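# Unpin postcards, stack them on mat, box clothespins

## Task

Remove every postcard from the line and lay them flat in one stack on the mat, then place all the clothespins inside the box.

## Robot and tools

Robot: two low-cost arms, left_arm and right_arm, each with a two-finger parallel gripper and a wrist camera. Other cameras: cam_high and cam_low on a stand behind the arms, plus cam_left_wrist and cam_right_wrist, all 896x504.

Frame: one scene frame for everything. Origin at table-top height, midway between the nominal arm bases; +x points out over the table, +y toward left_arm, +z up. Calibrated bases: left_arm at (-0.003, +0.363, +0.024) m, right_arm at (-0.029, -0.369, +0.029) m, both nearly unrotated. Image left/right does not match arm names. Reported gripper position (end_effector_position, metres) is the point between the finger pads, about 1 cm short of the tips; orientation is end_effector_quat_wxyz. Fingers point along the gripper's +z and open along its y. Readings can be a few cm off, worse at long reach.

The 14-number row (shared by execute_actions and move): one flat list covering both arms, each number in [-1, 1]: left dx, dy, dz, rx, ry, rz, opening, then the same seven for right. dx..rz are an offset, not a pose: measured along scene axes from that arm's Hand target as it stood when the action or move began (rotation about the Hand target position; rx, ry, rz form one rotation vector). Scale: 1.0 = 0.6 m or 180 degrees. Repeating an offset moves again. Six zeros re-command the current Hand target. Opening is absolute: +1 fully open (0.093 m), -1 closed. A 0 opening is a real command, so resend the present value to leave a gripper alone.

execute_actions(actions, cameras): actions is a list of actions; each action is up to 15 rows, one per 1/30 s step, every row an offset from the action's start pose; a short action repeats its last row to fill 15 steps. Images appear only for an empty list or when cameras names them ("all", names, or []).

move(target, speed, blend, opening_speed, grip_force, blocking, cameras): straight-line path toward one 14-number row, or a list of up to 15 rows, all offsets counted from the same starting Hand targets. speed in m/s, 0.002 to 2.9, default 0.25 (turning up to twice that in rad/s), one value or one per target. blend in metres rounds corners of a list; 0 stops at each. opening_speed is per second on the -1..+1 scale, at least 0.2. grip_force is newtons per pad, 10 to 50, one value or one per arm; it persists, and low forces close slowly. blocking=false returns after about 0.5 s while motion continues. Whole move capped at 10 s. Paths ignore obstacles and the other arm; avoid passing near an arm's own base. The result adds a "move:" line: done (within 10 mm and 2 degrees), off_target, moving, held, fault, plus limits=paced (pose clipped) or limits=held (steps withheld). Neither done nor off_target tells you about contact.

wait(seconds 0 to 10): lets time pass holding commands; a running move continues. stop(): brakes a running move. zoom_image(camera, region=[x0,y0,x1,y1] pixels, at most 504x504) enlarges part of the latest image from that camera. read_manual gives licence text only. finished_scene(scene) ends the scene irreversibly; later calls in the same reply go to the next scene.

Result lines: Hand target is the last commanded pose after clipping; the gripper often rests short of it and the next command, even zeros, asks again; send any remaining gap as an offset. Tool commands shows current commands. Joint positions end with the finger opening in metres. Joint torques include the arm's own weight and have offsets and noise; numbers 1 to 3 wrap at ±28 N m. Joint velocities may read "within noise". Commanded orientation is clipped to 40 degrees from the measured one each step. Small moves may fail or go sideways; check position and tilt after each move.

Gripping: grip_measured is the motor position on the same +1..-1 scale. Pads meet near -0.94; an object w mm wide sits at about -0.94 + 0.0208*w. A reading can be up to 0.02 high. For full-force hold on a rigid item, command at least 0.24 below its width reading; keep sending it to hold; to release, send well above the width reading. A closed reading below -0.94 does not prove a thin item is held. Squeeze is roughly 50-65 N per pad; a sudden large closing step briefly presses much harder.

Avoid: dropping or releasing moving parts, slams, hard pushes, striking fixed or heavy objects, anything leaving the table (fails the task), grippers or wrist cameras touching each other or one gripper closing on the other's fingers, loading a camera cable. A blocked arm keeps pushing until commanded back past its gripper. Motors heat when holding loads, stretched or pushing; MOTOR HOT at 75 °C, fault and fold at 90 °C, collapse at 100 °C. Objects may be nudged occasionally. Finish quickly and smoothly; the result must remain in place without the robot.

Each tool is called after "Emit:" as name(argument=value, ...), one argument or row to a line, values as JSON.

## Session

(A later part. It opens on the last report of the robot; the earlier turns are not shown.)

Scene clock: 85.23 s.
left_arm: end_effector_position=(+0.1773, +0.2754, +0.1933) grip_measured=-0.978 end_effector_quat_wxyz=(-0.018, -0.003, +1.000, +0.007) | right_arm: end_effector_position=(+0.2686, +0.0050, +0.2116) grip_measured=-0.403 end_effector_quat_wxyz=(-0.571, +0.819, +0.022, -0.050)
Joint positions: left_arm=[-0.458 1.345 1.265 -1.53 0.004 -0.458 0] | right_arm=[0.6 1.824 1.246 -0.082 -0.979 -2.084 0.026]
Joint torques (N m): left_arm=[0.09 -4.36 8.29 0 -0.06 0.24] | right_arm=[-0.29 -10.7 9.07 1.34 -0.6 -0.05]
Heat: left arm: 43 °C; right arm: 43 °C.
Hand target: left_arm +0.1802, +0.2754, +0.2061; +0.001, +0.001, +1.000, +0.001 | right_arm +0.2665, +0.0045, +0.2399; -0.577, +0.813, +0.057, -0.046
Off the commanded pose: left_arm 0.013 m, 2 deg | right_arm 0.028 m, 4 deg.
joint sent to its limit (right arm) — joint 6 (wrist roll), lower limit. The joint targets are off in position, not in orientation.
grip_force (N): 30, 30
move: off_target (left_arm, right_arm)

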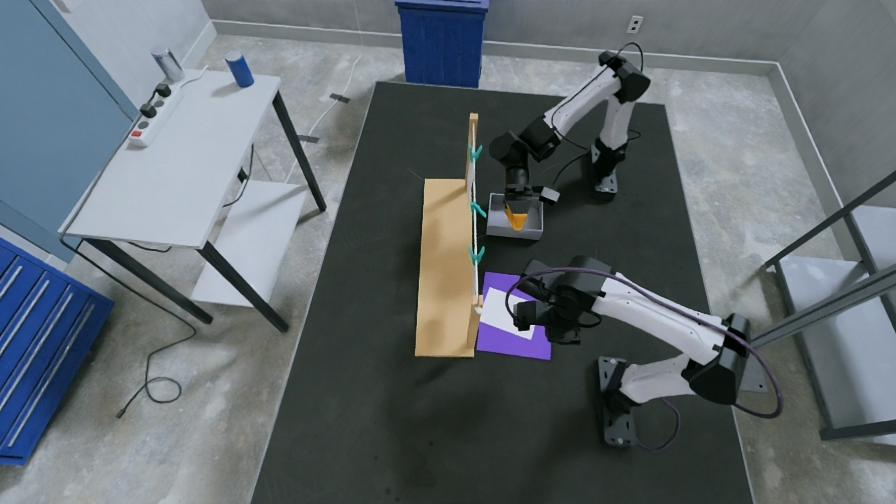

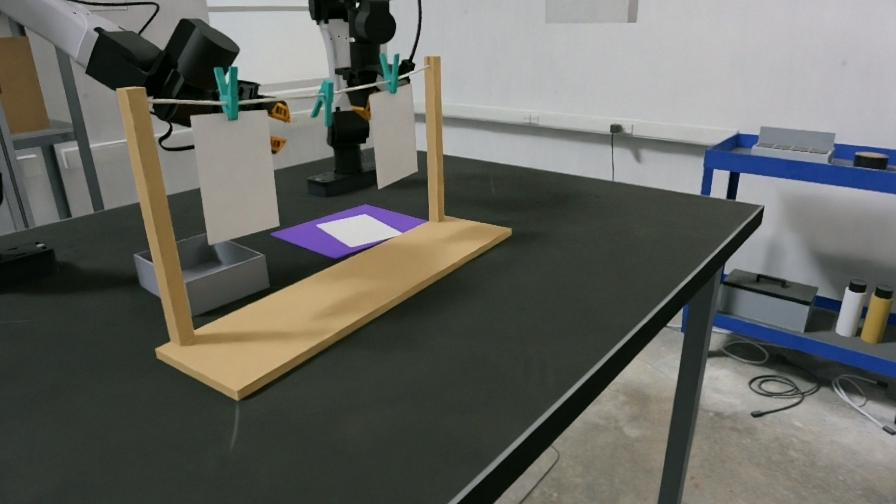

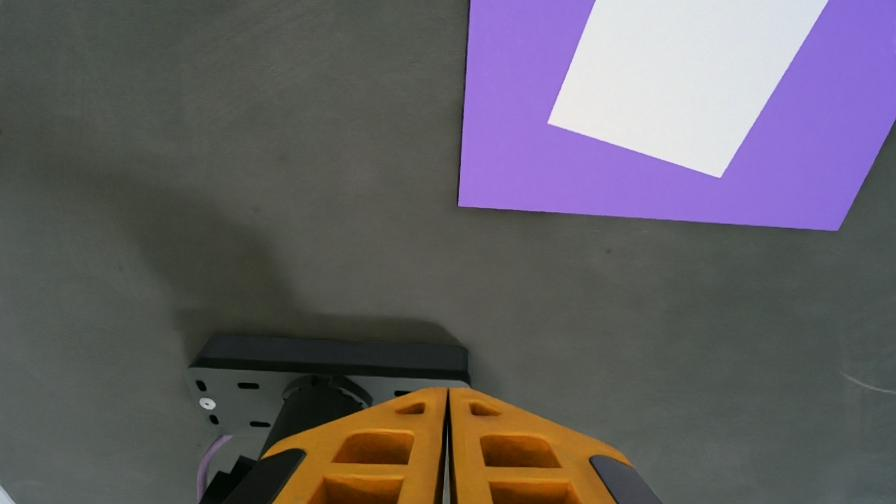

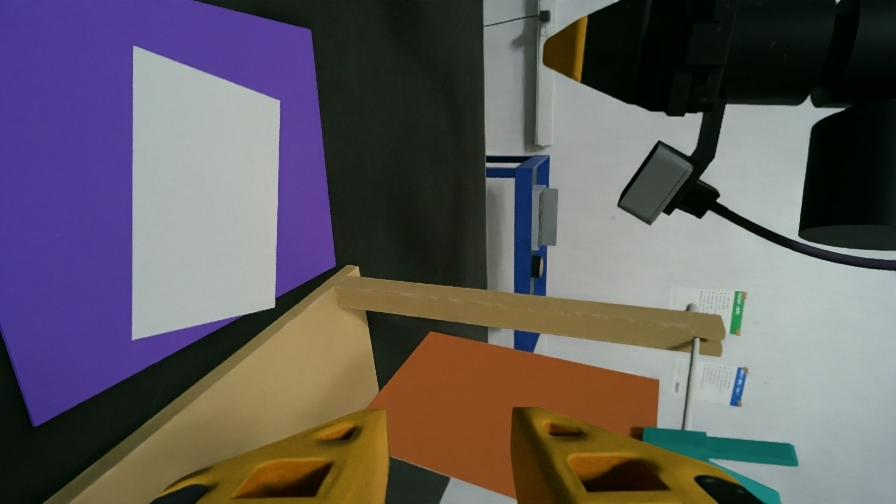

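Emit:
move(
  target=[
    [0.095,-0.192,-0.2,0,0,0,-1,0.006,-0.174,-0.033,0.119,0.497,-0.157,0.1],
    [0.095,-0.192,-0.335,0,0,0,-1,0.006,-0.174,-0.033,0.119,0.497,-0.157,0.1],
  ],
  speed=0.15,
  blend=[0.01,0],
  cameras=["all"],
)

Scene clock: 92.50 s.
left_arm: end_effector_position=(+0.2257, +0.1713, +0.0170) grip_measured=-0.978 end_effector_quat_wxyz=(-0.026, +0.006, +0.999, +0.019) | right_arm: end_effector_position=(+0.2657, -0.0940, +0.1990) grip_measured=+0.098 end_effector_quat_wxyz=(+0.531, -0.431, +0.554, +0.475)
Joint positions: left_arm=[-0.703 1.872 1.085 -0.848 0.004 -0.685 0] | right_arm=[0.39 1.757 0.549 1.234 -0.999 0.09 0.05]
Joint torques (N m): left_arm=[-0.98 -4.72 3.04 1.04 -0.06 -0.07] | right_arm=[-0.29 -8.18 3.49 2.54 0.2 0.13]
Heat: left arm: 42 °C; right arm: 43 °C.
Hand target: left_arm +0.2372, +0.1602, +0.0051; +0.001, +0.001, +1.000, +0.001 | right_arm +0.2701, -0.0999, +0.2201; +0.570, -0.428, +0.531, +0.458
Off the commanded pose: left_arm 0.020 m, 4 deg | right_arm 0.022 m, 5 deg.
grip_force (N): 30, 30
move: off_target (left_arm, right_arm)

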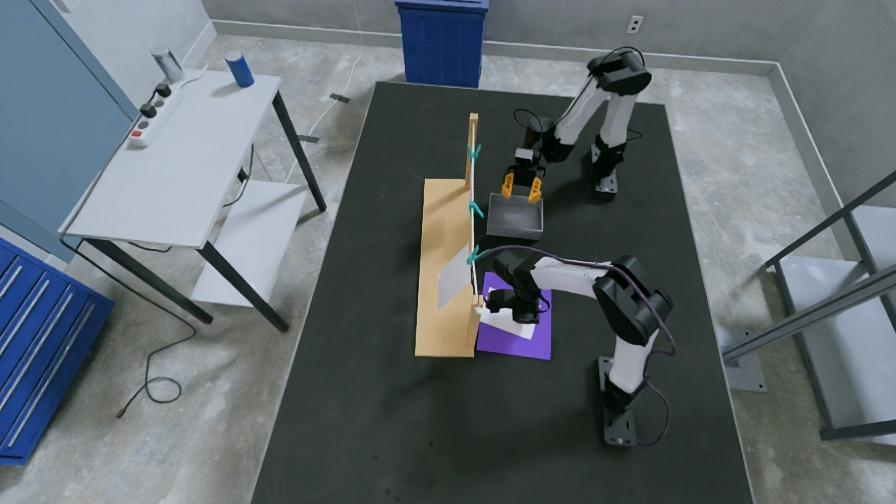

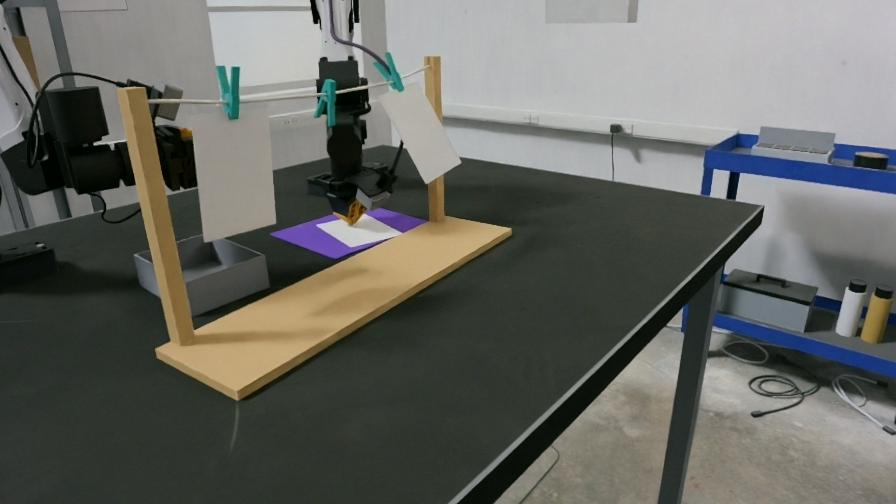

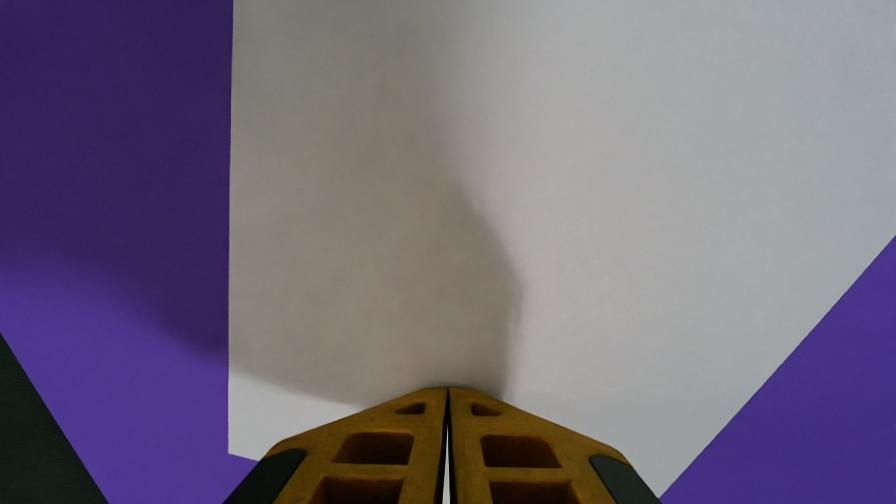

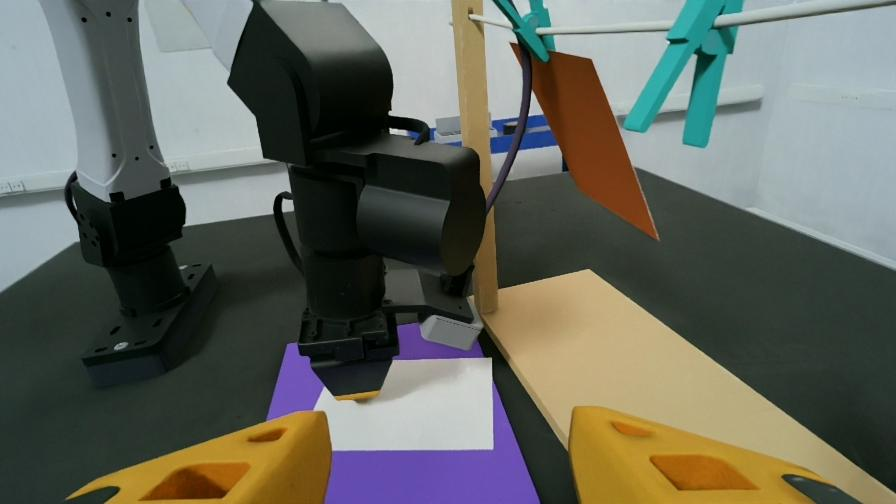

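Emit:
move(
  target=[-0.045,0,-0.005,0,0,0,-1,0,0,0,0,0,0,0.1],
  speed=0.04,
  cameras=["cam_right_wrist"],
)

Emit:
move(
  target=[-0.1,0.25,0.36,0,0,0,-1,0,0,0,0,0,0,0.1],
  speed=0.15,
  cameras=["all"],
)

Scene clock: 94.07 s.
left_arm: end_effector_position=(+0.2238, +0.1711, +0.0164) grip_measured=-0.978 end_effector_quat_wxyz=(+0.017, -0.003, +1.000, +0.020) | right_arm: end_effector_position=(+0.2657, -0.0940, +0.1990) grip_measured=+0.098 end_effector_quat_wxyz=(+0.531, -0.431, +0.554, +0.475)
Joint positions: left_arm=[-0.74 1.817 1.01 -0.765 -0.053 -0.74 0] | right_arm=[0.39 1.757 0.549 1.234 -0.999 0.09 0.05]
Joint torques (N m): left_arm=[-2.11 -4.52 1.51 0.74 0.4 -0.11] | right_arm=[-0.27 -8.25 3.41 2.53 0.2 0.13]
Heat: left arm: 42 °C; right arm: 43 °C.
Hand target: left_arm +0.2102, +0.1602, +0.0021; +0.001, +0.001, +1.000, +0.001 | right_arm +0.2701, -0.0999, +0.2201; +0.570, -0.428, +0.531, +0.458
Off the commanded pose: left_arm 0.023 m, 3 deg | right_arm 0.022 m, 5 deg.
grip_force (N): 30, 30
move: off_target (left_arm, right_arm)
Images, in order (width x height): cam_right_wrist 896x504.

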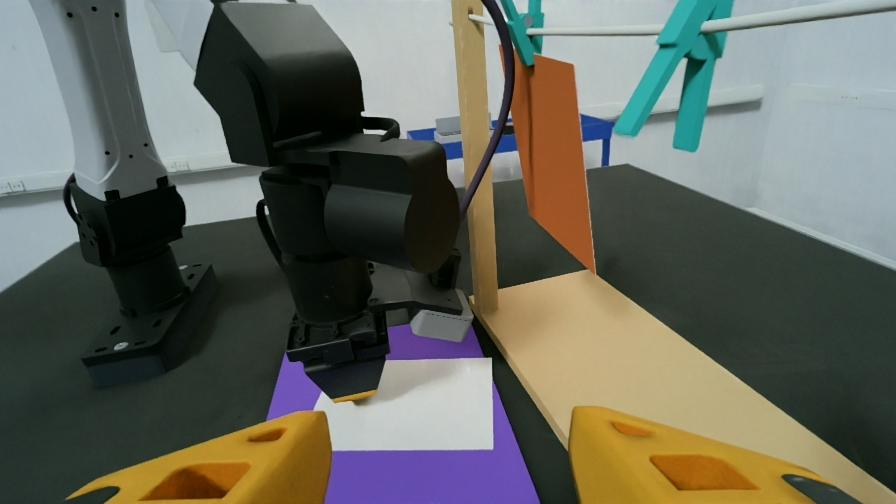

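Scene clock: 96.83 s.
left_arm: end_effector_position=(+0.1507, +0.3099, +0.2069) grip_measured=-0.978 end_effector_quat_wxyz=(+0.045, -0.002, +0.999, -0.014) | right_arm: end_effector_position=(+0.2657, -0.0940, +0.1990) grip_measured=+0.098 end_effector_quat_wxyz=(+0.531, -0.431, +0.554, +0.475)
Joint positions: left_arm=[-0.346 1.095 1.159 -1.541 -0.004 -0.344 0] | right_arm=[0.39 1.757 0.549 1.234 -0.999 0.09 0.05]
Joint torques (N m): left_arm=[0.16 -1.7 8.06 0.24 0.03 0.25] | right_arm=[-0.25 -8.2 3.51 2.53 0.2 0.13]
Heat: left arm: 42 °C; right arm: 43 °C.
Hand target: left_arm +0.1502, +0.3102, +0.2181; +0.001, +0.001, +1.000, +0.001 | right_arm +0.2701, -0.0999, +0.2201; +0.570, -0.428, +0.531, +0.458
Off the commanded pose: left_arm 0.011 m, 5 deg | right_arm 0.022 m, 5 deg.
joint sent to its limit (left arm) — joint 4 (wrist pitch), lower limit. The joint targets are off in position and orientation.
grip_force (N): 30, 30
move: off_target (left_arm, right_arm)

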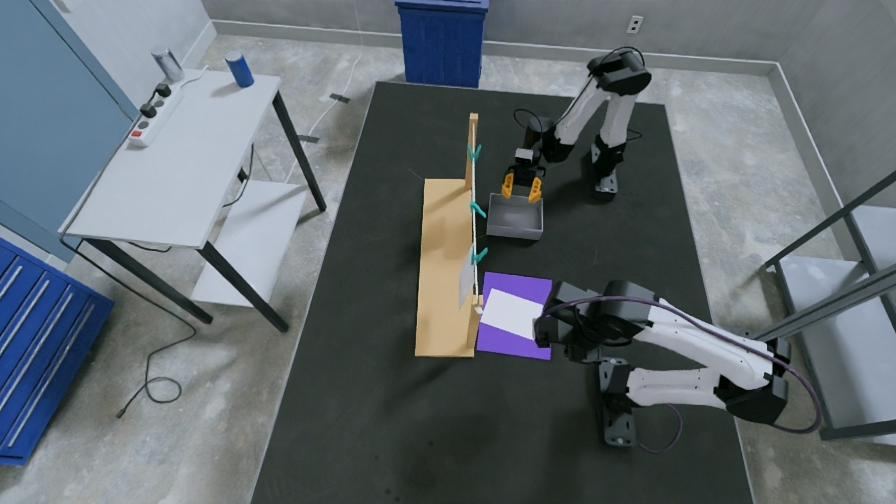

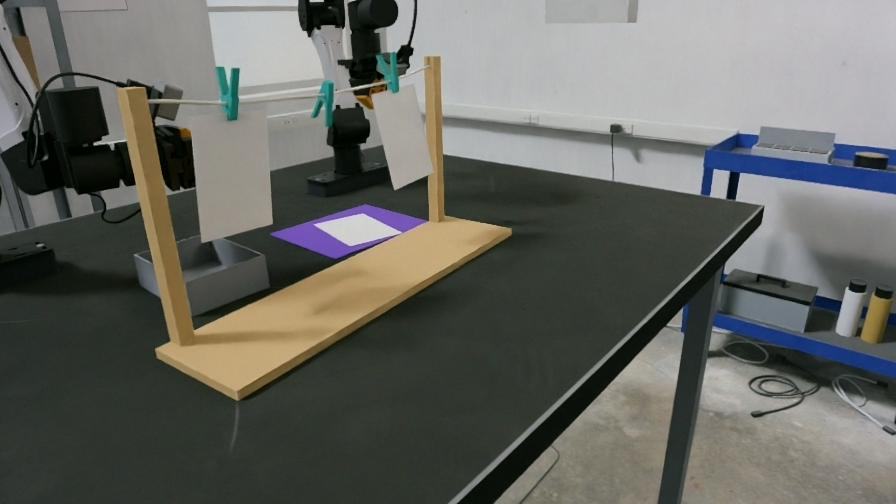

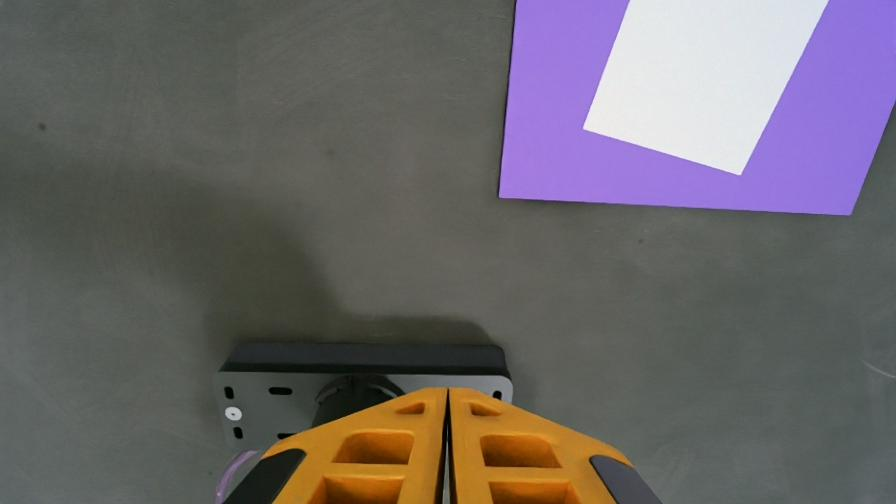

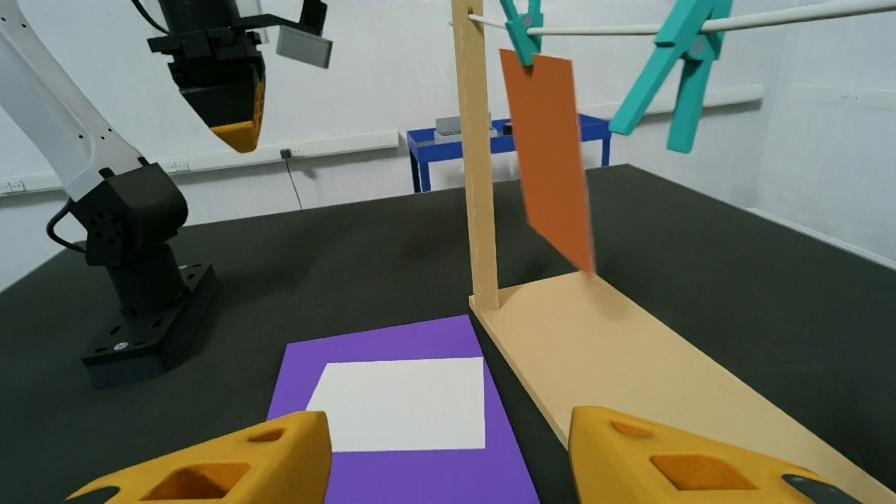

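Emit:
zoom_image(
  camera="cam_right_wrist",
  region=[440, 0, 896, 256],
)

Emit:
zoom_image(
  camera="cam_low",
  region=[200, 40, 450, 180],
)

Emit:
zoom_image(
  camera="cam_high",
  region=[440, 130, 560, 310],
)

Scaled by 1.105 from the camera's 896x504 image, which has a finer 1280x720 frame.

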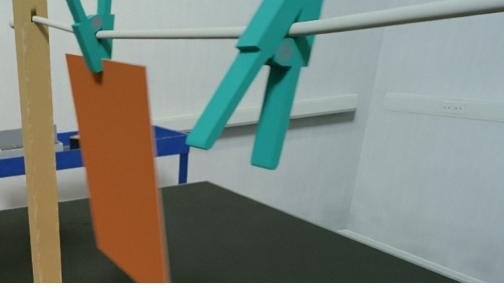

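Scaled by 2.016 from the camera's 896x504 image, which has a finer 1280x720 frame.

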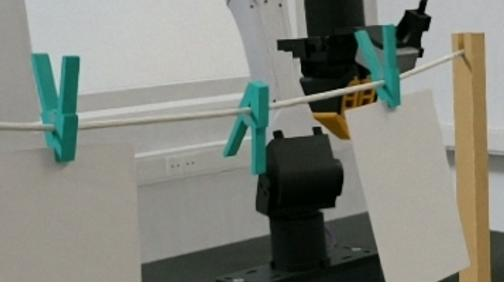

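Scaled by 2.800 from the camera's 896x504 image, which has a finer 1280x720 frame.

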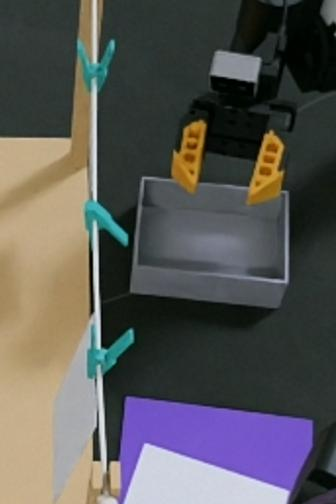

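Emit:
move(
  target=[0,0,0,0,0,0,-1,-0.023,0.08,0.117,-0.318,-0.4035,-0.2244,1],
  speed=0.2,
  cameras=["cam_right_wrist","cam_high","cam_low"],
)

Scene clock: 103.40 s.
left_arm: end_effector_position=(+0.1507, +0.3099, +0.2069) grip_measured=-0.978 end_effector_quat_wxyz=(+0.045, -0.002, +0.999, -0.014) | right_arm: end_effector_position=(+0.2491, -0.0555, +0.2530) grip_measured=+1.000 end_effector_quat_wxyz=(-0.574, +0.656, -0.352, +0.341)
Joint positions: left_arm=[-0.346 1.095 1.159 -1.541 -0.004 -0.344 0] | right_arm=[1.034 1.378 0.635 0.619 0.491 -1.557 0.093]
Joint torques (N m): left_arm=[0.17 -1.69 8.06 0.24 0.03 0.24] | right_arm=[0.5 -4.44 9.57 2.91 0.21 -0.07]
Heat: left arm: 42 °C; right arm: 42 °C.
Hand target: left_arm +0.1502, +0.3102, +0.2181; +0.001, +0.001, +1.000, +0.001 | right_arm +0.2563, -0.0519, +0.2903; -0.612, +0.612, -0.355, +0.354
Off the commanded pose: left_arm 0.011 m, 5 deg | right_arm 0.038 m, 7 deg.
joint sent to its limit (left arm) — joint 4 (wrist pitch), lower limit. The joint targets are off in position and orientation.
grip_force (N): 30, 30
move: off_target (left_arm, right_arm)
Images, in order (width x height): cam_high 896x504, cam_low 896x504, cam_right_wrist 896x504.

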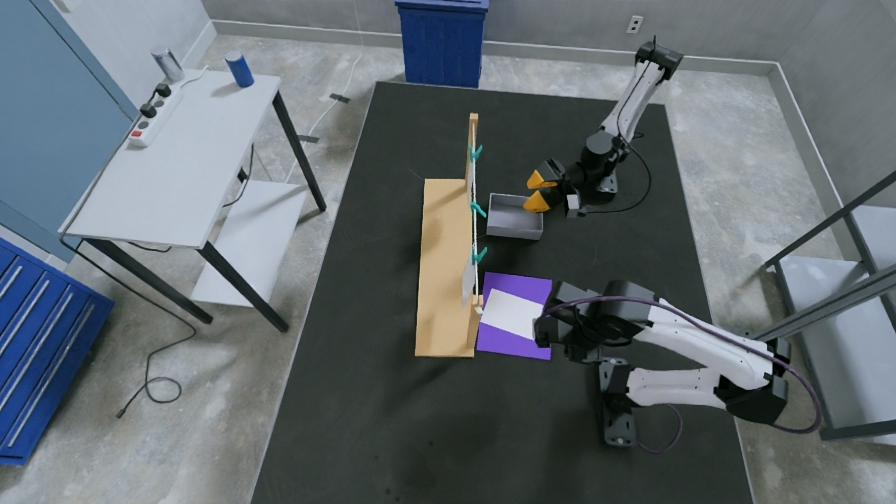

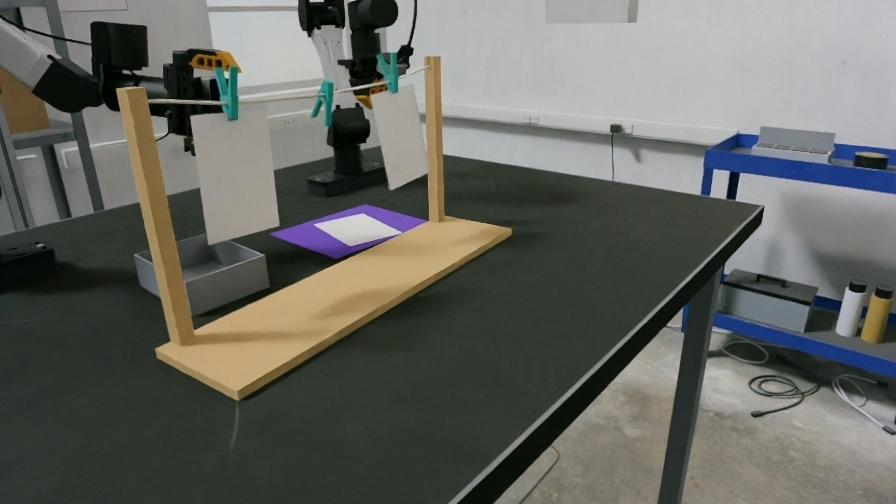

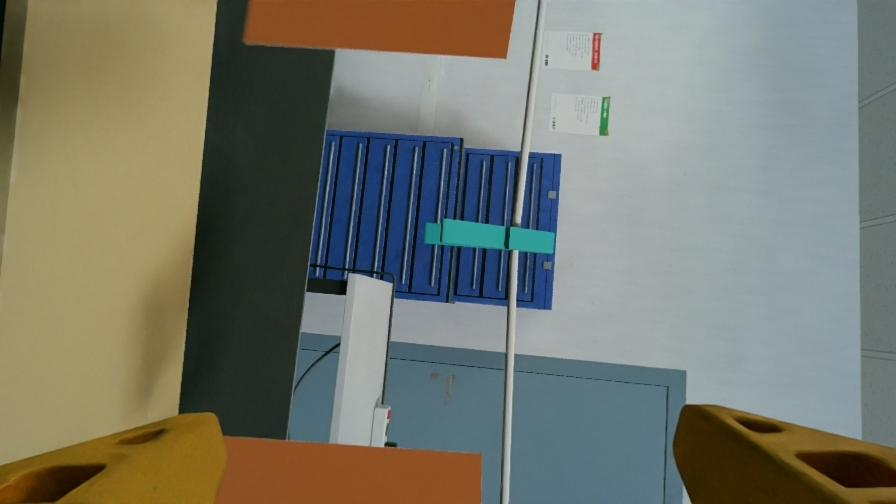

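Emit:
move(
  target=[0,0,0,0,0,0,-1,0.085,0.043,0.015,0.02,-0.034,0,1],
  speed=0.1,
  cameras=["cam_right_wrist","cam_high","cam_low"],
)

Scene clock: 105.73 s.
left_arm: end_effector_position=(+0.1507, +0.3099, +0.2069) grip_measured=-0.978 end_effector_quat_wxyz=(+0.045, -0.002, +0.999, -0.014) | right_arm: end_effector_position=(+0.3058, -0.0353, +0.2623) grip_measured=+1.000 end_effector_quat_wxyz=(+0.605, -0.610, +0.348, -0.376)
Joint positions: left_arm=[-0.346 1.095 1.159 -1.541 -0.004 -0.344 0] | right_arm=[0.934 1.631 0.767 0.879 0.44 -1.614 0.093]
Joint torques (N m): left_arm=[0.14 -1.72 8.1 0.24 0.03 0.22] | right_arm=[-0.18 -6.23 9.22 2.88 -0.23 -0.08]
Heat: left arm: 42 °C; right arm: 43 °C.
Hand target: left_arm +0.1502, +0.3102, +0.2181; +0.001, +0.001, +1.000, +0.001 | right_arm +0.3073, -0.0261, +0.2993; +0.649, -0.573, +0.332, -0.375
Off the commanded pose: left_arm 0.011 m, 5 deg | right_arm 0.038 m, 7 deg.
joint sent to its limit (left arm) — joint 4 (wrist pitch), lower limit. The joint targets are off in position and orientation.
grip_force (N): 30, 30
move: off_target (left_arm, right_arm)
Images, in order (width x height): cam_high 896x504, cam_low 896x504, cam_right_wrist 896x504.

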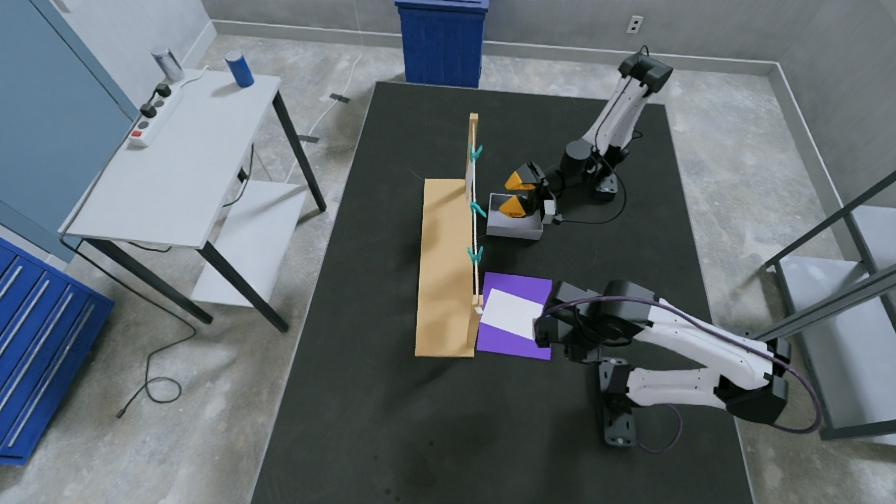

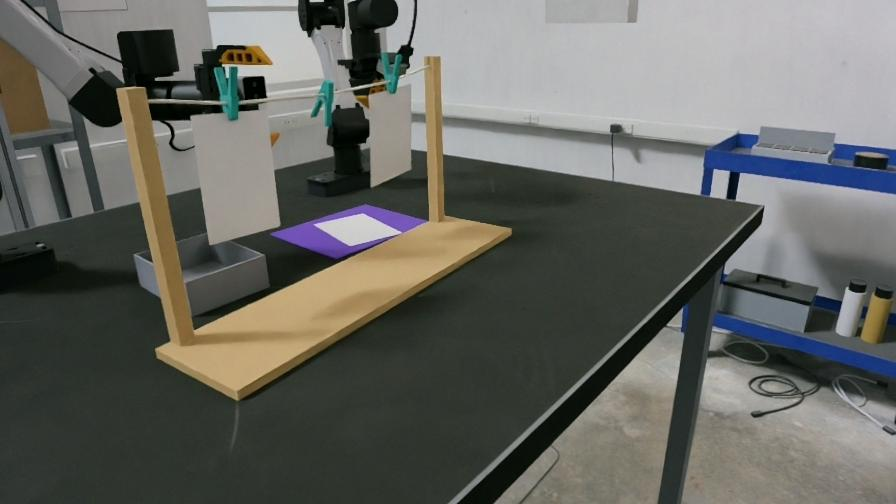

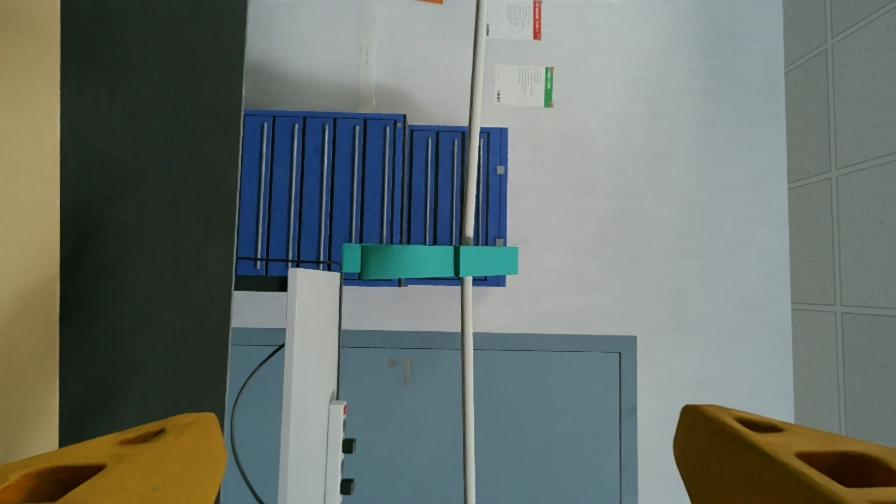

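Emit:
move(
  target=[0,0,0,0,0,0,-1,0.092,0.068,-0.002,0,0,0,1],
  speed=0.08,
  cameras=["cam_right_wrist","cam_high","cam_low"],
)

Emit:
zoom_image(
  camera="cam_low",
  region=[200, 40, 450, 180],
)

Scene clock: 107.80 s.
left_arm: end_effector_position=(+0.1507, +0.3099, +0.2069) grip_measured=-0.978 end_effector_quat_wxyz=(+0.045, -0.002, +0.999, -0.014) | right_arm: end_effector_position=(+0.3595, +0.0086, +0.2708) grip_measured=+1.000 end_effector_quat_wxyz=(+0.621, -0.595, +0.344, -0.376)
Joint positions: left_arm=[-0.346 1.095 1.159 -1.541 -0.004 -0.344 0] | right_arm=[0.887 1.867 1.048 0.879 0.387 -1.614 0.093]
Joint torques (N m): left_arm=[0.13 -1.72 8.13 0.24 0.01 0.23] | right_arm=[-0.28 -8.34 9.43 2.42 -0.23 -0.01]
Heat: left arm: 42 °C; right arm: 43 °C.
Hand target: left_arm +0.1502, +0.3102, +0.2181; +0.001, +0.001, +1.000, +0.001 | right_arm +0.3625, +0.0147, +0.2981; +0.649, -0.573, +0.332, -0.375
Off the commanded pose: left_arm 0.011 m, 5 deg | right_arm 0.028 m, 4 deg.
joint sent to its limit (left arm) — joint 4 (wrist pitch), lower limit. The joint targets are off in position and orientation.
grip_force (N): 30, 30
move: off_target (left_arm, right_arm)
Images, in order (width x height): cam_high 896x504, cam_low 896x504, cam_right_wrist 896x504.

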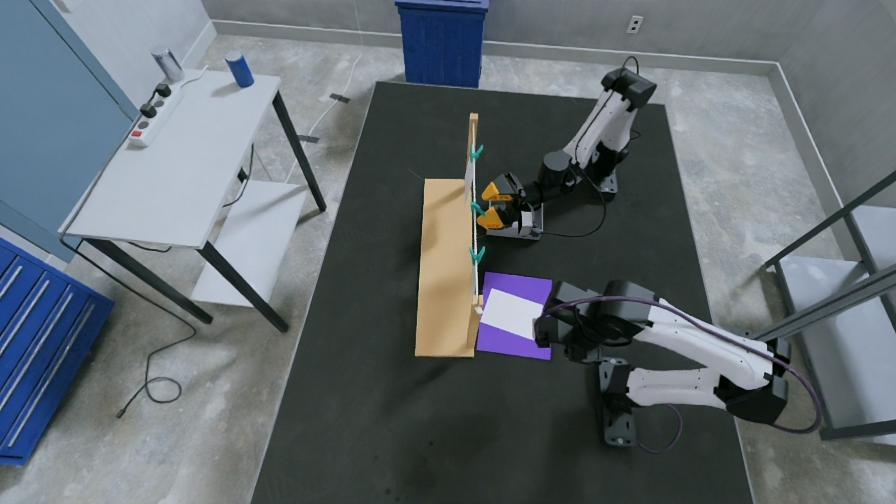

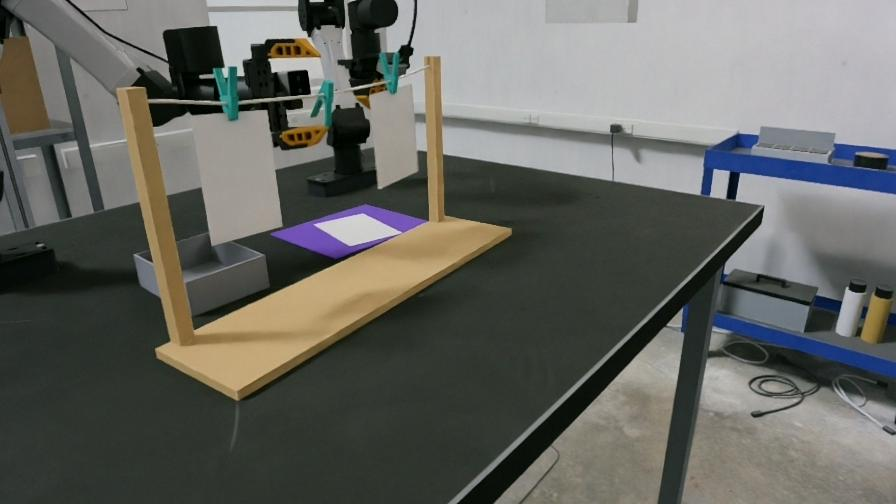

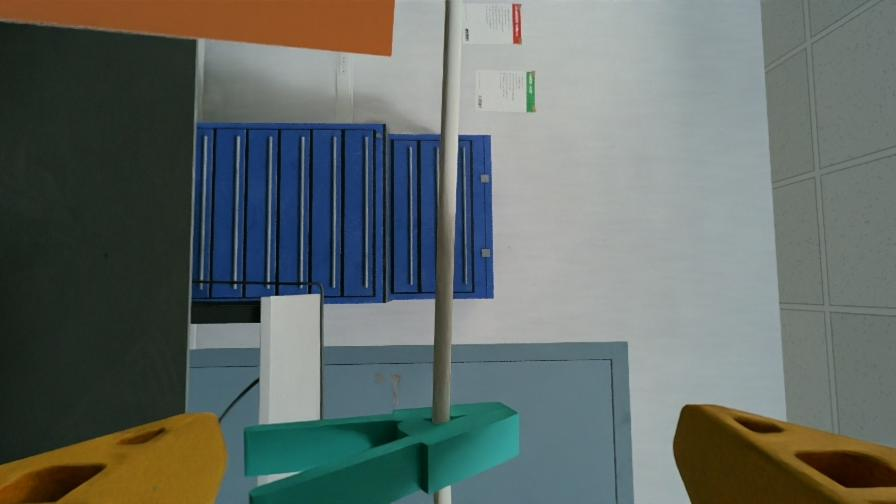

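Scaled by 2.016 from the camera's 896x504 image, which has a finer 1280x720 frame.

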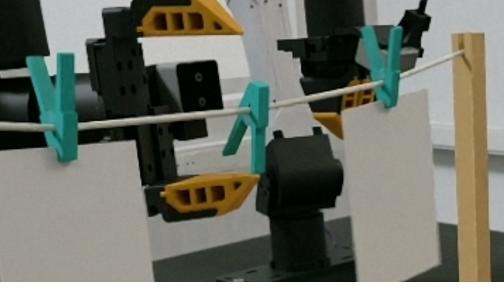

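Emit:
move(
  target=[0,0,0,0,0,0,-1,-0.012,-0.013,0.052,0,0,0,1],
  speed=0.06,
  cameras=["cam_right_wrist","cam_low"],
)

Emit:
zoom_image(
  camera="cam_low",
  region=[200, 40, 450, 180],
)

Scene clock: 109.77 s.
left_arm: end_effector_position=(+0.1507, +0.3099, +0.2069) grip_measured=-0.978 end_effector_quat_wxyz=(+0.045, -0.002, +0.999, -0.014) | right_arm: end_effector_position=(+0.3566, +0.0050, +0.2991) grip_measured=+1.000 end_effector_quat_wxyz=(+0.631, -0.584, +0.342, -0.378)
Joint positions: left_arm=[-0.346 1.095 1.159 -1.541 -0.004 -0.344 0] | right_arm=[0.887 1.81 1.071 0.829 0.387 -1.614 0.093]
Joint torques (N m): left_arm=[0.2 -1.74 8.05 0.25 0.04 0.24] | right_arm=[-0.18 -10.82 9.42 1.81 -0.22 0]
Heat: left arm: 42 °C; right arm: 43 °C.
Hand target: left_arm +0.1502, +0.3102, +0.2181; +0.001, +0.001, +1.000, +0.001 | right_arm +0.3553, +0.0069, +0.3293; +0.649, -0.573, +0.332, -0.375
Off the commanded pose: left_arm 0.011 m, 5 deg | right_arm 0.030 m, 3 deg.
joint sent to its limit (left arm) — joint 4 (wrist pitch), lower limit. The joint targets are off in position and orientation.
grip_force (N): 30, 30
move: off_target (left_arm, right_arm)
Images, in order (width x height): cam_low 896x504, cam_right_wrist 896x504.

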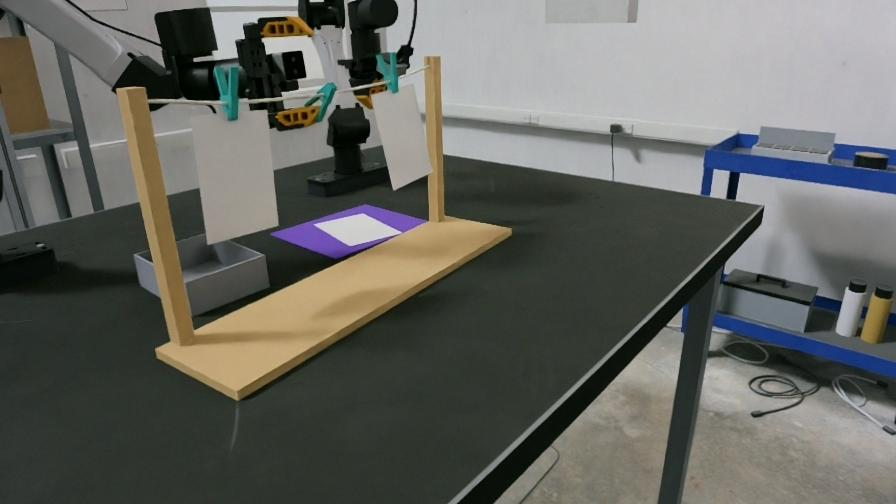

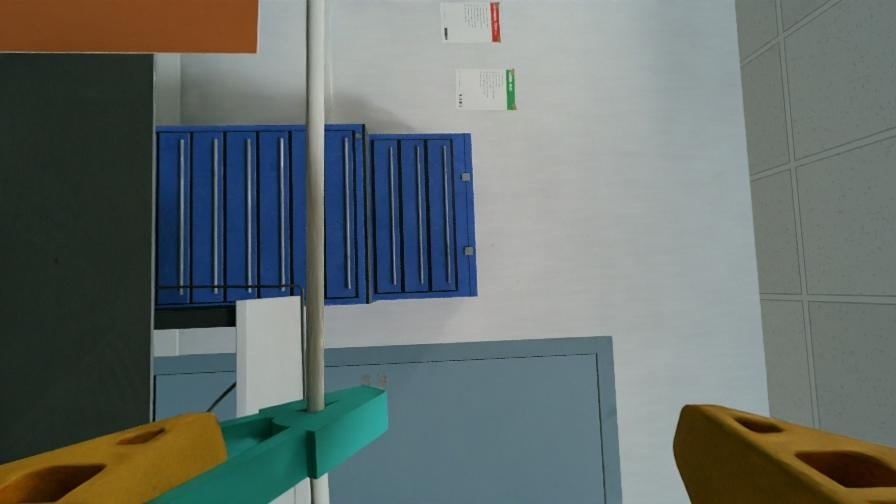

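Scaled by 2.016 from the camera's 896x504 image, which has a finer 1280x720 frame.

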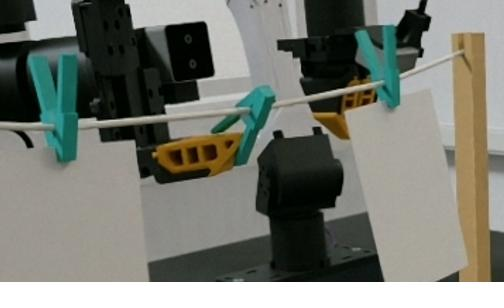

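Emit:
move(
  target=[
    [0,0,0,0,0,0,-1,-0.05,0,0,0,0,0,1],
    [0,0,0,0,0,0,-1,-0.05,0,-0.13,0,0,0,1],
    [0,0,0,0,0,0,-1,0.045,0,-0.13,0,0,0,1],
  ],
  speed=0.08,
  cameras=["cam_right_wrist","cam_low"],
)

Emit:
zoom_image(
  camera="cam_low",
  region=[200, 40, 450, 180],
)

Scene clock: 114.23 s.
left_arm: end_effector_position=(+0.1507, +0.3099, +0.2069) grip_measured=-0.978 end_effector_quat_wxyz=(+0.045, -0.002, +0.999, -0.014) | right_arm: end_effector_position=(+0.3809, -0.0027, +0.2294) grip_measured=+1.000 end_effector_quat_wxyz=(+0.623, -0.590, +0.344, -0.381)
Joint positions: left_arm=[-0.346 1.095 1.159 -1.541 -0.004 -0.344 0] | right_arm=[0.829 1.994 1.011 1.055 0.336 -1.616 0.093]
Joint torques (N m): left_arm=[0.2 -1.76 8.1 0.23 0.04 0.24] | right_arm=[-0.13 -8.69 8.62 2.33 -0.23 0.07]
Heat: left arm: 42 °C; right arm: 43 °C.
Hand target: left_arm +0.1502, +0.3102, +0.2181; +0.001, +0.001, +1.000, +0.001 | right_arm +0.3823, +0.0069, +0.2513; +0.649, -0.573, +0.332, -0.375
Off the commanded pose: left_arm 0.011 m, 5 deg | right_arm 0.024 m, 4 deg.
joint sent to its limit (left arm) — joint 4 (wrist pitch), lower limit. The joint targets are off in position and orientation.
grip_force (N): 30, 30
move: off_target (left_arm, right_arm)
Images, in order (width x height): cam_low 896x504, cam_right_wrist 896x504.

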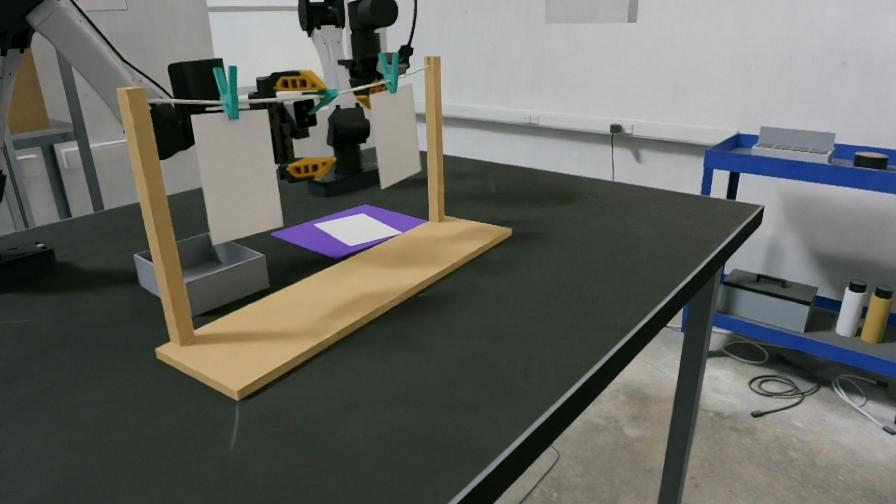

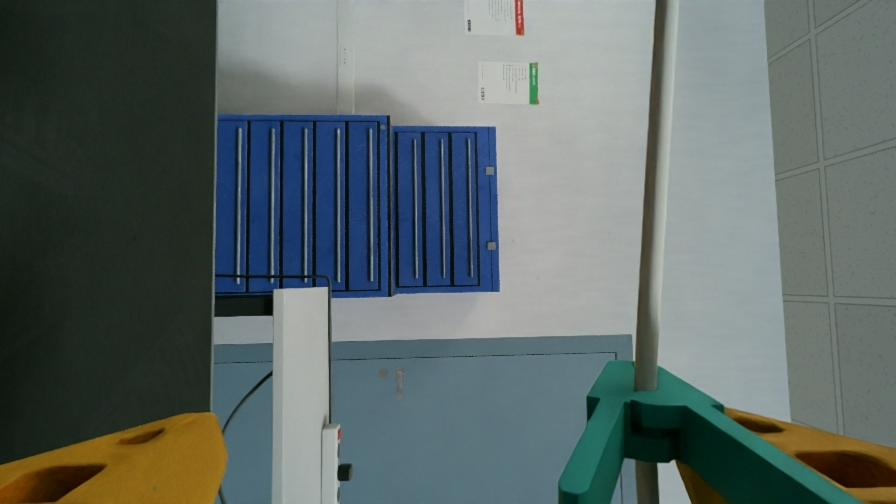

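Scaled by 2.016 from the camera's 896x504 image, which has a finer 1280x720 frame.

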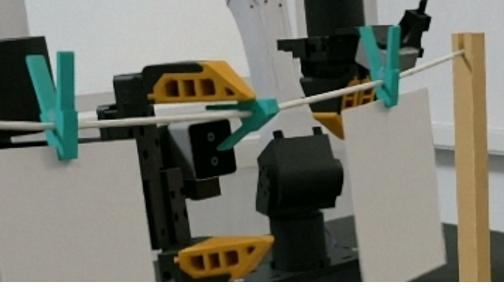

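Emit:
move(
  target=[0,0,0,0,0,0,-1,-0.13,-0.05,-0.01,0,0,0,1],
  speed=0.08,
  cameras=["cam_right_wrist","cam_low"],
)

Emit:
zoom_image(
  camera="cam_low",
  region=[200, 40, 450, 180],
)

Scene clock: 116.73 s.
left_arm: end_effector_position=(+0.1507, +0.3099, +0.2069) grip_measured=-0.978 end_effector_quat_wxyz=(+0.045, -0.002, +0.999, -0.014) | right_arm: end_effector_position=(+0.3070, -0.0170, +0.2130) grip_measured=+1.000 end_effector_quat_wxyz=(+0.616, -0.612, +0.335, -0.365)
Joint positions: left_arm=[-0.346 1.095 1.159 -1.541 -0.004 -0.344 0] | right_arm=[0.947 1.835 0.735 1.129 0.414 -1.616 0.093]
Joint torques (N m): left_arm=[0.2 -1.7 8.08 0.23 0.03 0.24] | right_arm=[0.61 -10.13 4.07 2.88 0.16 -0.06]
Heat: left arm: 42 °C; right arm: 44 °C.
Hand target: left_arm +0.1502, +0.3102, +0.2181; +0.001, +0.001, +1.000, +0.001 | right_arm +0.3043, -0.0231, +0.2453; +0.649, -0.573, +0.332, -0.375
Off the commanded pose: left_arm 0.011 m, 5 deg | right_arm 0.033 m, 6 deg.
joint sent to its limit (left arm) — joint 4 (wrist pitch), lower limit. The joint targets are off in position and orientation.
grip_force (N): 30, 30
move: off_target (left_arm, right_arm)
Images, in order (width x height): cam_low 896x504, cam_right_wrist 896x504.

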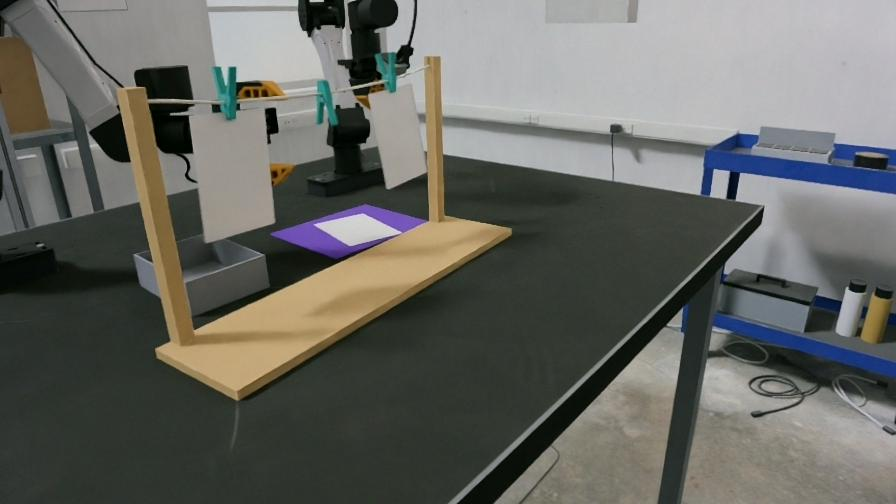

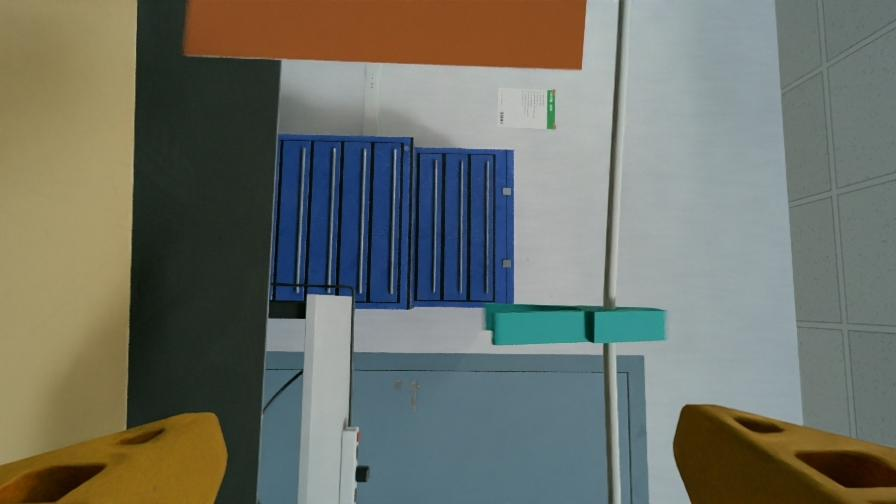

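Scaled by 2.016 from the camera's 896x504 image, which has a finer 1280x720 frame.

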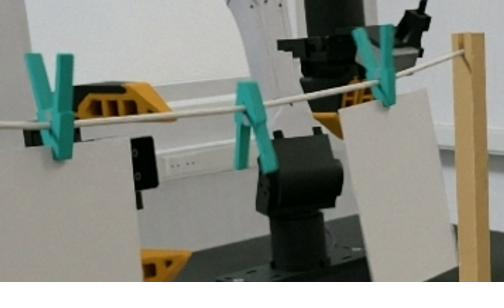

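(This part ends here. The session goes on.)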